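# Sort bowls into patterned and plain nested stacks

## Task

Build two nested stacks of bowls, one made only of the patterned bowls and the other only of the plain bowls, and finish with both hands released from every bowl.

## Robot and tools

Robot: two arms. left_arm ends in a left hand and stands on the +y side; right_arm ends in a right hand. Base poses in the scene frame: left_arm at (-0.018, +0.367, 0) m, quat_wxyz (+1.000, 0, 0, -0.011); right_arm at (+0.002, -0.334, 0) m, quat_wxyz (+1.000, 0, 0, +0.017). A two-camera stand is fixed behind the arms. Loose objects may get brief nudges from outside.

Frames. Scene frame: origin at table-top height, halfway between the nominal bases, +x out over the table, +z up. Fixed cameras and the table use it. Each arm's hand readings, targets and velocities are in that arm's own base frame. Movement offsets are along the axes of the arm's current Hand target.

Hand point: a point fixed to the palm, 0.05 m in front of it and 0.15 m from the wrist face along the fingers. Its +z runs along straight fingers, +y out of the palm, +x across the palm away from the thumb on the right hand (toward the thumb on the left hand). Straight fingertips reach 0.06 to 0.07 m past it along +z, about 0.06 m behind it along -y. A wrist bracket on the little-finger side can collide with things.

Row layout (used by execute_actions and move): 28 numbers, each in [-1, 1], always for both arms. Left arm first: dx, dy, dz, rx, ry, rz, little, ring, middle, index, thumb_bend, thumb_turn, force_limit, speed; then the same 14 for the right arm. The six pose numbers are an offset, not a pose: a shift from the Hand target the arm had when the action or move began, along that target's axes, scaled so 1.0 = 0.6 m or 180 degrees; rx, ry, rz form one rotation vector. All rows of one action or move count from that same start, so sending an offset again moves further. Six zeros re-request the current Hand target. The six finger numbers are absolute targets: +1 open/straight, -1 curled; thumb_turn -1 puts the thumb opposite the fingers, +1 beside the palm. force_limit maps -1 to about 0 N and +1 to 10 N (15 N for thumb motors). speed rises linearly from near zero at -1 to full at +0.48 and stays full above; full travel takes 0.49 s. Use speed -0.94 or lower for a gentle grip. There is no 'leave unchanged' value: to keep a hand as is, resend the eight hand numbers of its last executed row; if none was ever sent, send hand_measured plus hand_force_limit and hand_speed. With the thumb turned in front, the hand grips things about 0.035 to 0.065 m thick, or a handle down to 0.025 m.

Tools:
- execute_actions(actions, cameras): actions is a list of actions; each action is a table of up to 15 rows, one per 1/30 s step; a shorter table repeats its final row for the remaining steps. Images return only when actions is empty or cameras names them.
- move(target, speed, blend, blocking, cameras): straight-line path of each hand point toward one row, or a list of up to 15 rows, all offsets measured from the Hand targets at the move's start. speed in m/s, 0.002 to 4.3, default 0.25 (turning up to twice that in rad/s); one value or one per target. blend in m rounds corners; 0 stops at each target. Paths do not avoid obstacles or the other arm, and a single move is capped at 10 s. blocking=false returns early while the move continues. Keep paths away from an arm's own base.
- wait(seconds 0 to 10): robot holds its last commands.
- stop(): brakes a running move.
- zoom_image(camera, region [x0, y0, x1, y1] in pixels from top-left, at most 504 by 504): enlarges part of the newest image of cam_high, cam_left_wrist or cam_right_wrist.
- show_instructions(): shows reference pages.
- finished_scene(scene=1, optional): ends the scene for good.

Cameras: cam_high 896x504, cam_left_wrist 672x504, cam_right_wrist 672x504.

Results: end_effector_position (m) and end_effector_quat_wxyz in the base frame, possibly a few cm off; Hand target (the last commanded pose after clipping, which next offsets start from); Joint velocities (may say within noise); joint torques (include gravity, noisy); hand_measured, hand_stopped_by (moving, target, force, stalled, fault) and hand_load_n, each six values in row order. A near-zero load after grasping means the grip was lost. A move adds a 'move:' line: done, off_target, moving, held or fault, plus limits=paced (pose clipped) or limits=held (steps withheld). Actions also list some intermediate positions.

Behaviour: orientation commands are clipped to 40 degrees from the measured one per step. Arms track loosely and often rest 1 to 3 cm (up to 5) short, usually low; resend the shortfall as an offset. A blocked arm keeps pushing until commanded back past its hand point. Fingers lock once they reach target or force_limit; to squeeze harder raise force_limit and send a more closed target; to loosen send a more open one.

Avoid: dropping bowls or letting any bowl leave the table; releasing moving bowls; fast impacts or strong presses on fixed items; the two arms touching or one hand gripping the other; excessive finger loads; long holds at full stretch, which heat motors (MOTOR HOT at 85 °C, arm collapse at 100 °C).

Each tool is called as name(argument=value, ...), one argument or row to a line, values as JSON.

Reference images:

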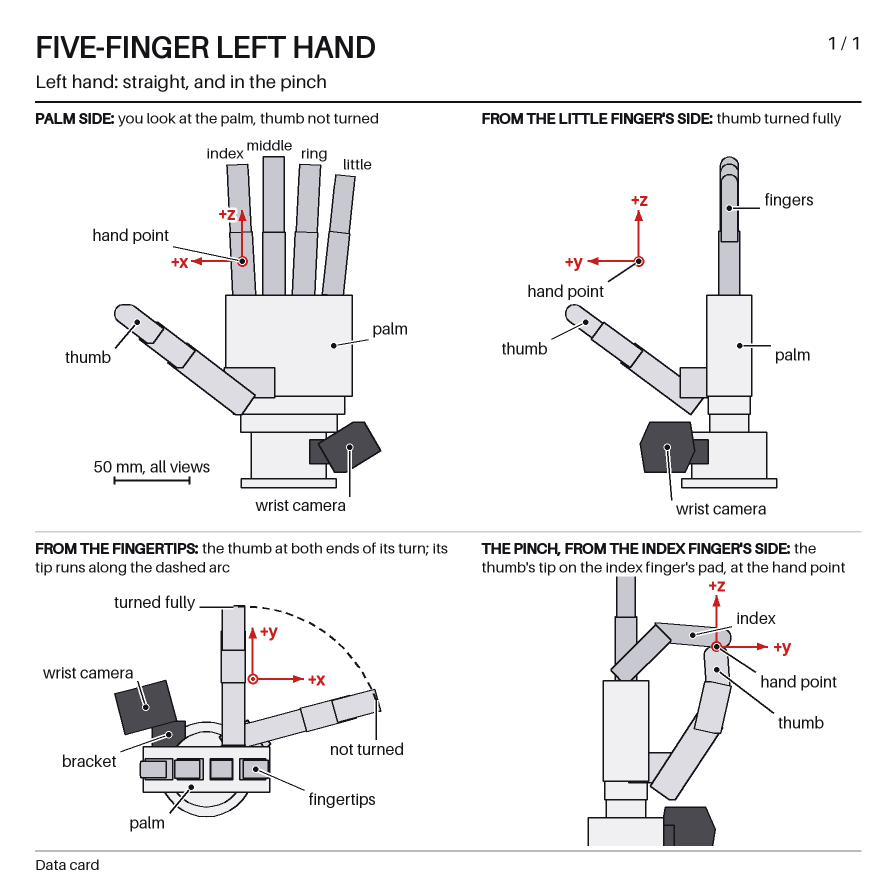

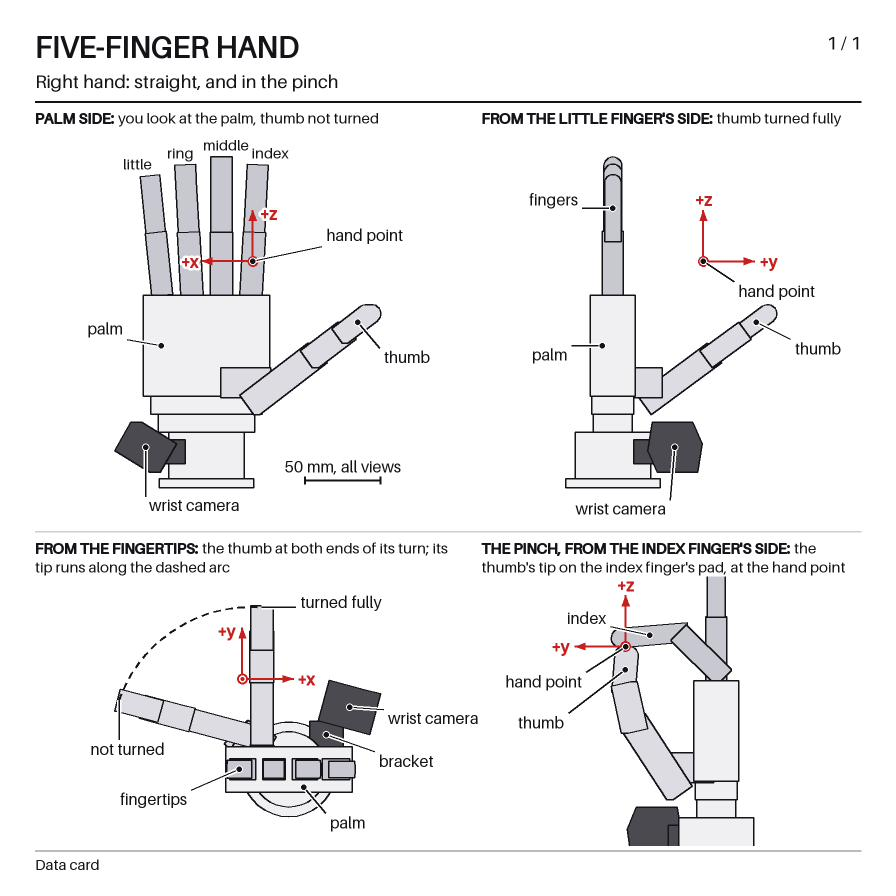

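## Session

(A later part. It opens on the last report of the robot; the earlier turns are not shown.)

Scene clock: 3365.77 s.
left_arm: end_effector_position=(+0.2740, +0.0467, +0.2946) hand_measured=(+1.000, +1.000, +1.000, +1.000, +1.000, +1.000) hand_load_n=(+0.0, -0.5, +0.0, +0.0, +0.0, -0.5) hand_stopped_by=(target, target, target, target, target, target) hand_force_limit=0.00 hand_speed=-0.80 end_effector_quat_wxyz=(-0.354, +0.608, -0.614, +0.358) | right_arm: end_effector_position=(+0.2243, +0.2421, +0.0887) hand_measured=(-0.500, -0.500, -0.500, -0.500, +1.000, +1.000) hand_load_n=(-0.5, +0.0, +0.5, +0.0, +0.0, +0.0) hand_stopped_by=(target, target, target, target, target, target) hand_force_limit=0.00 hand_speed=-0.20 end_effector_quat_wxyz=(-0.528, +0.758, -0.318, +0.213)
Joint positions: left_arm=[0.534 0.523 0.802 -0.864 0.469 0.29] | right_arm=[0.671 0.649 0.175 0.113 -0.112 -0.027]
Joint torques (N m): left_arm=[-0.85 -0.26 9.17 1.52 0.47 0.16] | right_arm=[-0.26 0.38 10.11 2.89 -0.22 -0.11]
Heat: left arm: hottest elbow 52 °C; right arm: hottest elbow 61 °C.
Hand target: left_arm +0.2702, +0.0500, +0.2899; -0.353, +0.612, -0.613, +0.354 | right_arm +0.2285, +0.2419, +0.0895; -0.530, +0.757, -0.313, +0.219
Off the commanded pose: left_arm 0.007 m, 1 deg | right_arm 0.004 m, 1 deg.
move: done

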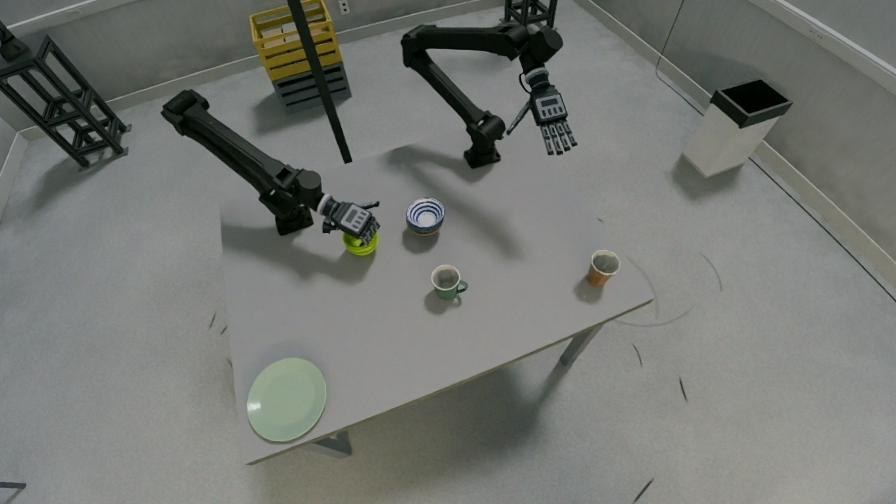

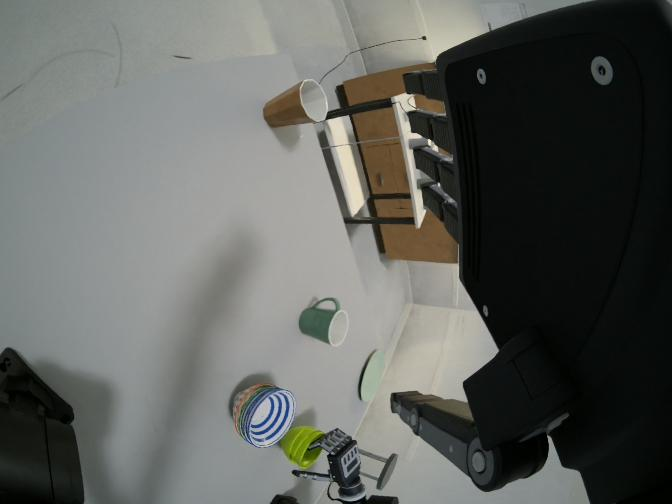

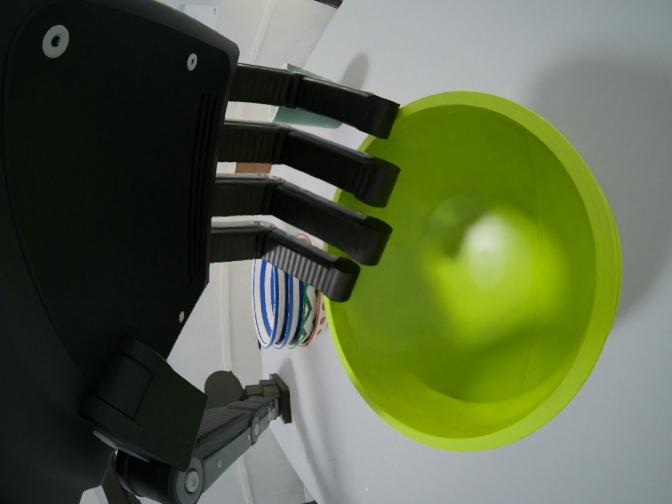

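move(
  target=[0,0,0,0,0,0,1,1,1,1,1,1,0,-0.8,0,0.0047,0.0017,0,0,0,-0.5,-0.5,-0.5,-0.5,1,1,0.0,-0.2],
  speed=0.03,
  cameras=["cam_left_wrist","cam_high"],
)

zoom_image(
  camera="cam_left_wrist",
  region=[265, 410, 345, 480],
)

zoom_image(
  camera="cam_high",
  region=[325, 200, 405, 270],
)

Scene clock: 3380.30 s.
left_arm: end_effector_position=(+0.2740, +0.0467, +0.2946) hand_measured=(+1.000, +1.000, +1.000, +1.000, +1.000, +1.000) hand_load_n=(+0.0, +0.0, +0.0, +0.0, +0.0, -0.5) hand_stopped_by=(target, target, target, target, target, target) hand_force_limit=0.00 hand_speed=-0.80 end_effector_quat_wxyz=(-0.354, +0.608, -0.614, +0.358) | right_arm: end_effector_position=(+0.2252, +0.2426, +0.0875) hand_measured=(-0.500, -0.500, -0.500, -0.500, +1.000, +1.000) hand_load_n=(-0.5, +0.0, +0.0, +0.0, +0.0, -0.5) hand_stopped_by=(target, target, target, target, target, target) hand_force_limit=0.00 hand_speed=-0.20 end_effector_quat_wxyz=(-0.530, +0.757, -0.317, +0.214)
Joint positions: left_arm=[0.534 0.523 0.802 -0.864 0.469 0.29] | right_arm=[0.67 0.659 0.17 0.133 -0.112 -0.029]
Joint torques (N m): left_arm=[-0.85 -0.26 9.18 1.54 0.47 0.17] | right_arm=[-0.15 -0.32 9.92 2.84 -0.2 -0.1]
Heat: left arm: hottest elbow 52 °C; right arm: hottest elbow 59 °C.
Hand target: left_arm +0.2702, +0.0500, +0.2899; -0.353, +0.612, -0.613, +0.354 | right_arm +0.2284, +0.2419, +0.0865; -0.530, +0.757, -0.313, +0.219
Off the commanded pose: left_arm 0.007 m, 1 deg | right_arm 0.003 m, 1 deg.
move: done
Images, in order (width x height): cam_high 896x504, cam_left_wrist 672x504.

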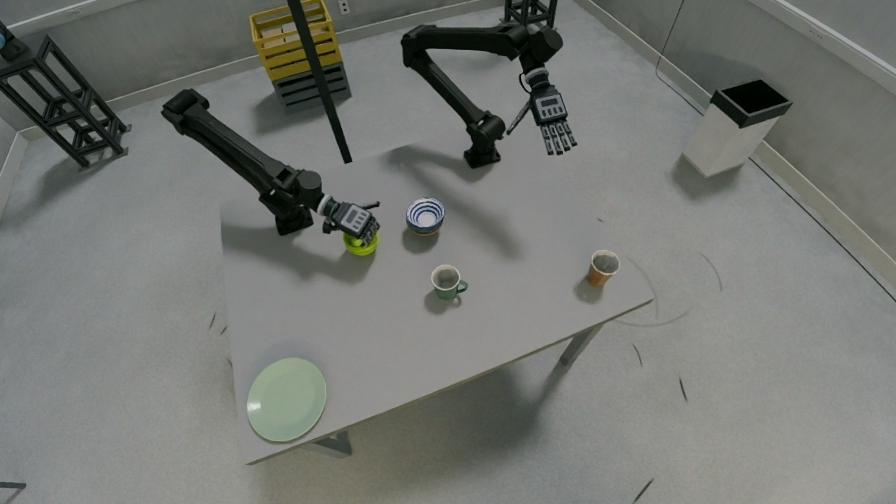

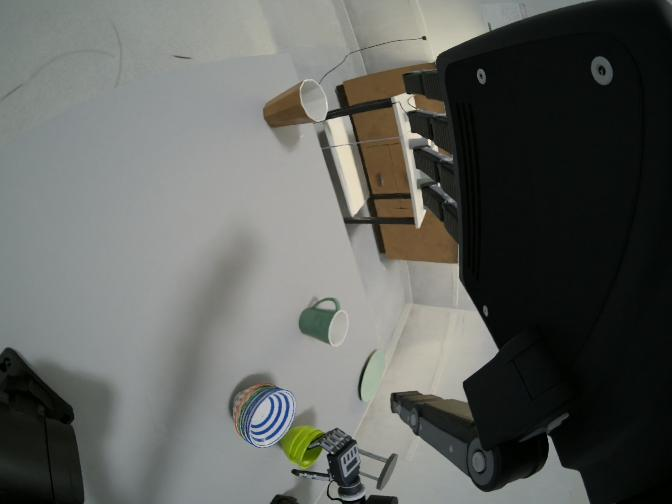

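Scaled by 6.300 from the camera's 672x504 image, which has a finer 960x720 frame.

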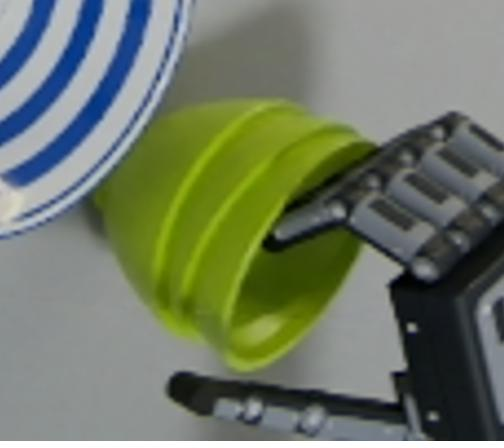

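Scaled by 6.300 from the camera's 896x504 image, which has a finer 1280x720 frame.

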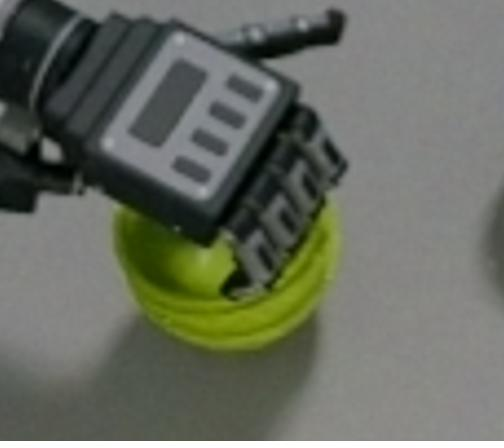

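move(
  target=[
    [0,0,0,0,0,0,1,1,1,1,1,1,0,-0.8,0.0024,-0.0542,0.0028,0,0,0,-0.5,-0.5,-0.5,-0.5,1,1,0.0,-0.2],
    [0,0,0,0,0,0,1,1,1,1,1,1,0,-0.8,0.0024,-0.2109,-0.0542,0,0,0,-0.5,-0.5,-0.5,-0.5,1,1,0.0,-0.2],
  ],
  speed=[0.08,0.15],
  blend=0.01,
  cameras=["all"],
)

zoom_image(
  camera="cam_left_wrist",
  region=[265, 410, 345, 480],
)

zoom_image(
  camera="cam_high",
  region=[325, 200, 405, 270],
)

Scene clock: 3389.97 s.
left_arm: end_effector_position=(+0.2740, +0.0467, +0.2946) hand_measured=(+1.000, +1.000, +1.000, +1.000, +1.000, +1.000) hand_load_n=(+0.0, +0.0, +0.0, +0.0, +0.0, -0.5) hand_stopped_by=(target, target, target, target, target, target) hand_force_limit=0.00 hand_speed=-0.80 end_effector_quat_wxyz=(-0.354, +0.608, -0.614, +0.358) | right_arm: end_effector_position=(+0.2301, +0.2462, +0.1842) hand_measured=(-0.500, -0.500, -0.500, -0.500, +1.000, +1.000) hand_load_n=(+0.0, +0.0, +0.0, +0.0, +0.0, +0.0) hand_stopped_by=(target, target, target, target, target, target) hand_force_limit=0.00 hand_speed=-0.20 end_effector_quat_wxyz=(-0.514, +0.768, -0.323, +0.206)
Joint positions: left_arm=[0.534 0.523 0.802 -0.864 0.469 0.29] | right_arm=[0.67 0.55 0.437 -0.286 -0.112 -0.031]
Joint torques (N m): left_arm=[-0.85 -0.26 9.17 1.54 0.47 0.16] | right_arm=[0.03 -1.73 16.05 1.39 -0.16 -0.1]
Heat: left arm: hottest elbow 51 °C; right arm: hottest elbow 58 °C.
Hand target: left_arm +0.2702, +0.0500, +0.2899; -0.353, +0.612, -0.613, +0.354 | right_arm +0.2384, +0.2499, +0.2166; -0.530, +0.757, -0.313, +0.219
Off the commanded pose: left_arm 0.007 m, 1 deg | right_arm 0.034 m, 3 deg.
move: off_target (right_arm)

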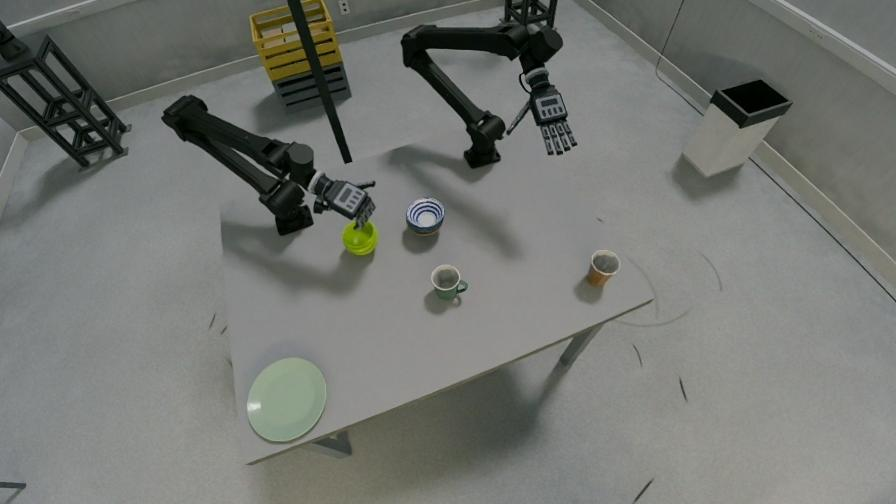

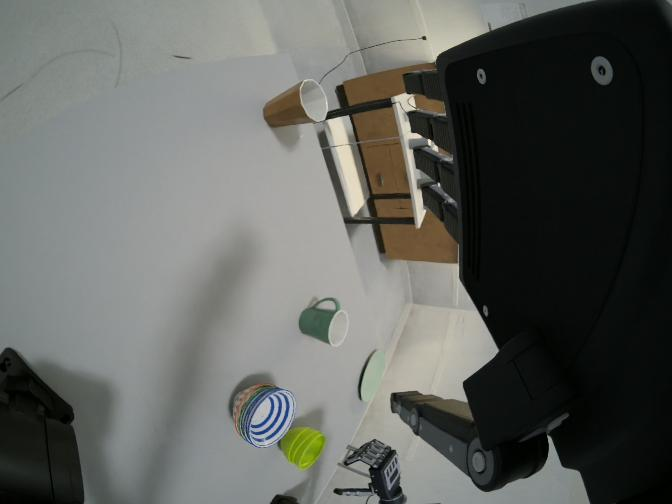

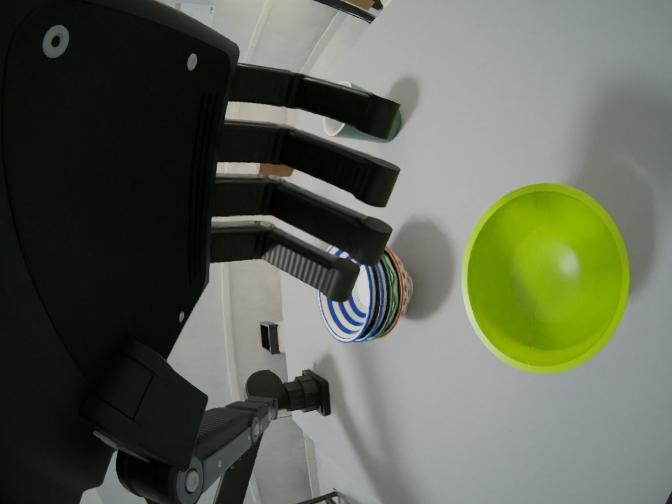

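Scaled by 6.300 from the camera's 672x504 image, which has a finer 960x720 frame.

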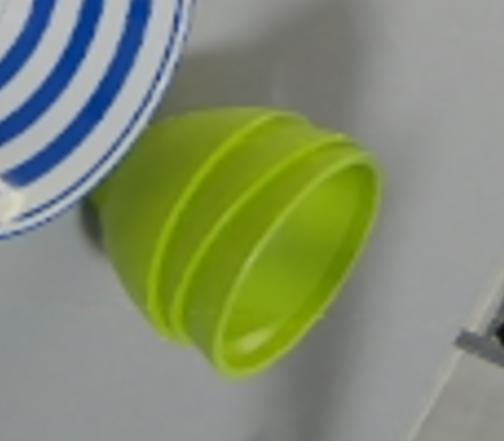

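Scaled by 6.300 from the camera's 896x504 image, which has a finer 1280x720 frame.

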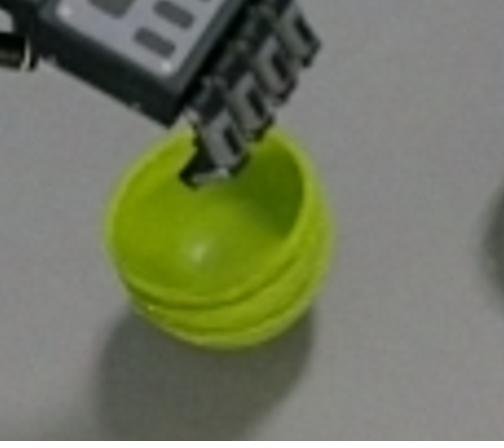

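move(
  target=[0,0,0,0,0,0,1,1,1,1,1,1,0,-0.8,-0.06,-0.12,0.0,0,0,0,-0.5,-0.5,-0.5,-0.5,1,1,0.0,-0.2],
  speed=0.2,
  cameras=["all"],
)

zoom_image(
  camera="cam_high",
  region=[335, 210, 385, 260],
)

zoom_image(
  camera="cam_right_wrist",
  region=[300, 100, 672, 472],
)

Scene clock: 3397.63 s.
left_arm: end_effector_position=(+0.2740, +0.0467, +0.2946) hand_measured=(+1.000, +1.000, +1.000, +1.000, +1.000, +1.000) hand_load_n=(+0.0, +0.0, +0.0, +0.0, +0.0, -0.5) hand_stopped_by=(target, target, target, target, target, target) hand_force_limit=0.00 hand_speed=-0.80 end_effector_quat_wxyz=(-0.354, +0.608, -0.614, +0.358) | right_arm: end_effector_position=(+0.2276, +0.2844, +0.2549) hand_measured=(-0.500, -0.500, -0.500, -0.500, +1.000, +1.000) hand_load_n=(+0.0, +0.0, +0.0, +0.0, +0.0, +0.0) hand_stopped_by=(target, target, target, target, target, target) hand_force_limit=0.00 hand_speed=-0.20 end_effector_quat_wxyz=(-0.514, +0.768, -0.312, +0.220)
Joint positions: left_arm=[0.534 0.523 0.802 -0.864 0.469 0.29] | right_arm=[0.842 0.624 0.637 -0.397 0.056 0.005]
Joint torques (N m): left_arm=[-0.79 -0.26 9.17 1.54 0.47 0.17] | right_arm=[0.97 -1.08 15.99 1.47 -0.01 0.18]
Heat: left arm: hottest elbow 51 °C; right arm: hottest elbow 59 °C.
Hand target: left_arm +0.2702, +0.0500, +0.2899; -0.353, +0.612, -0.613, +0.354 | right_arm +0.2302, +0.2927, +0.2842; -0.530, +0.757, -0.313, +0.219
Off the commanded pose: left_arm 0.007 m, 1 deg | right_arm 0.031 m, 2 deg.
move: off_target (right_arm)

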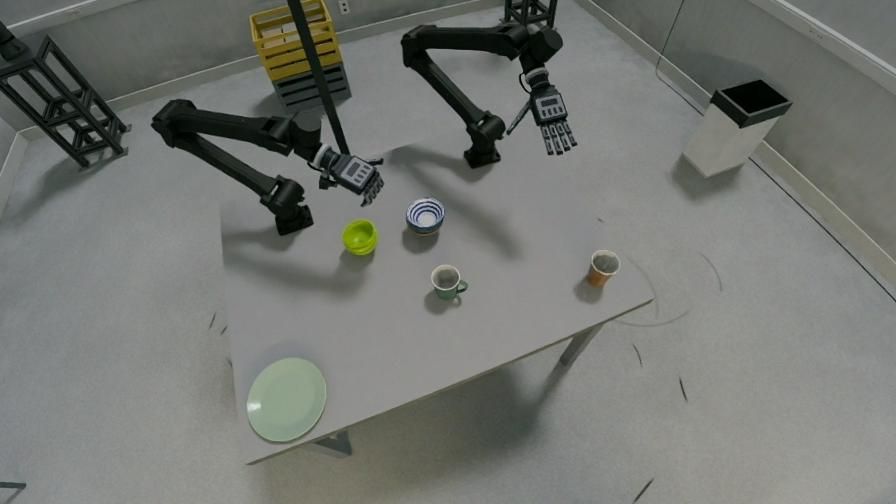

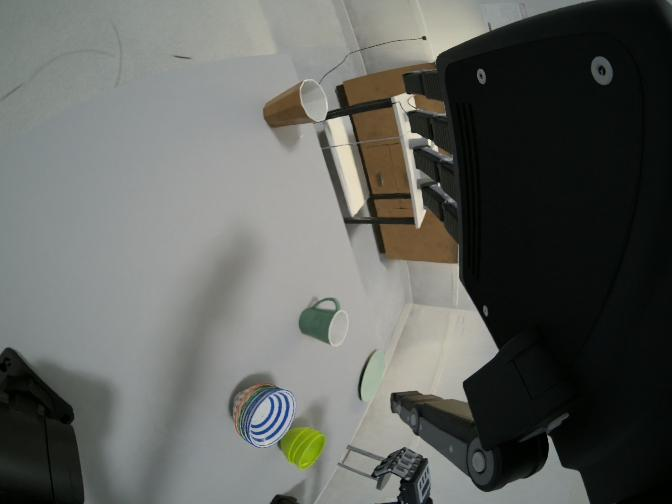

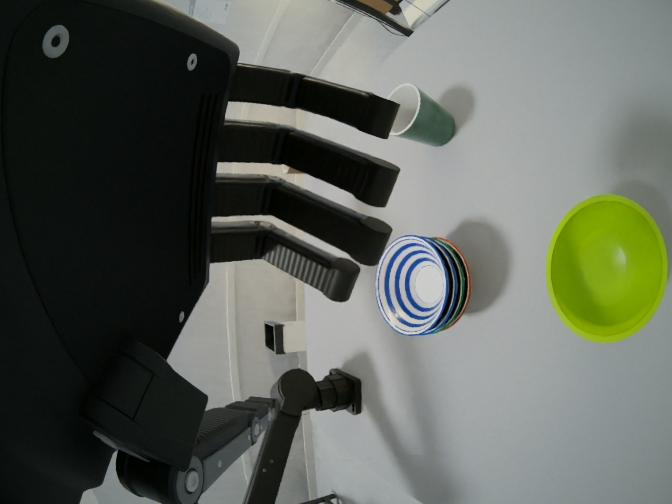

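Scaled by 10.080 from the camera's 896x504 image, which has a finer 1280x720 frame.

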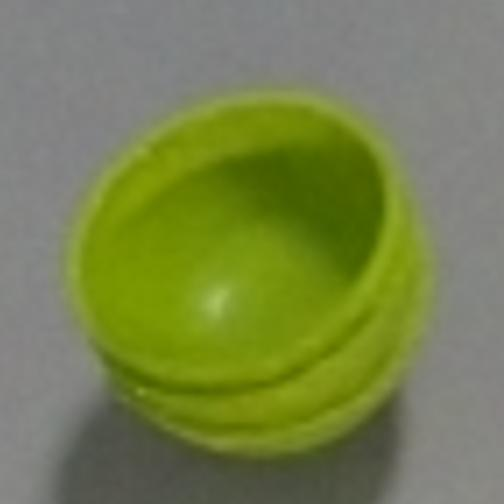

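Scaled by 1.355 from the camera's 672x504 image, which has a finer 960x720 frame.

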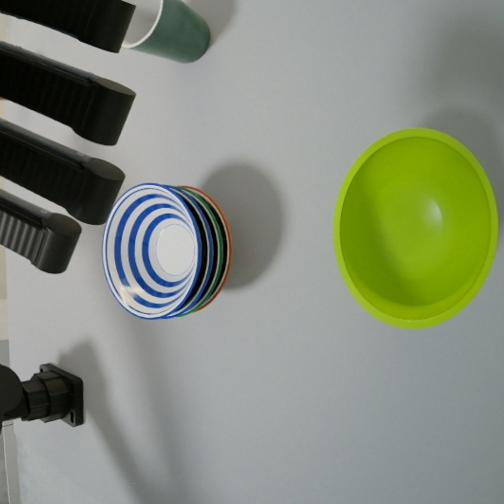

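zoom_image(
  camera="cam_high",
  region=[400, 190, 450, 240],
)

zoom_image(
  camera="cam_left_wrist",
  region=[275, 420, 335, 480],
)

Scaled by 10.080 from the camera's 896x504 image, which has a finer 1280x720 frame.

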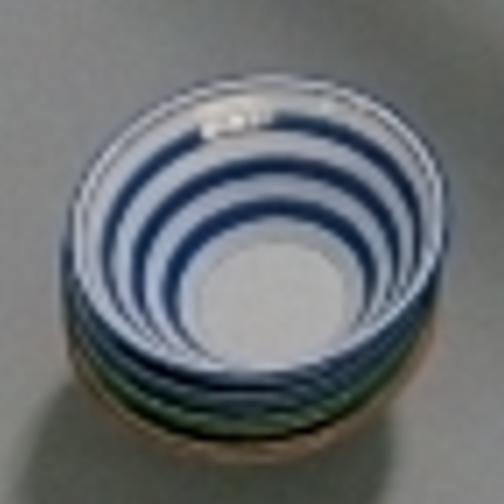

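Scaled by 8.400 from the camera's 672x504 image, which has a finer 960x720 frame.

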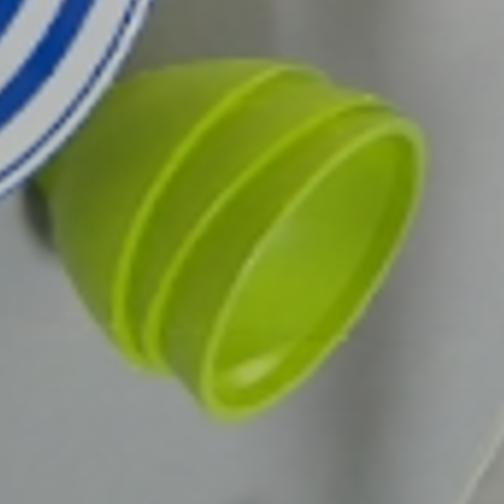

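finished_scene(
)

The scene is finished: the task was done.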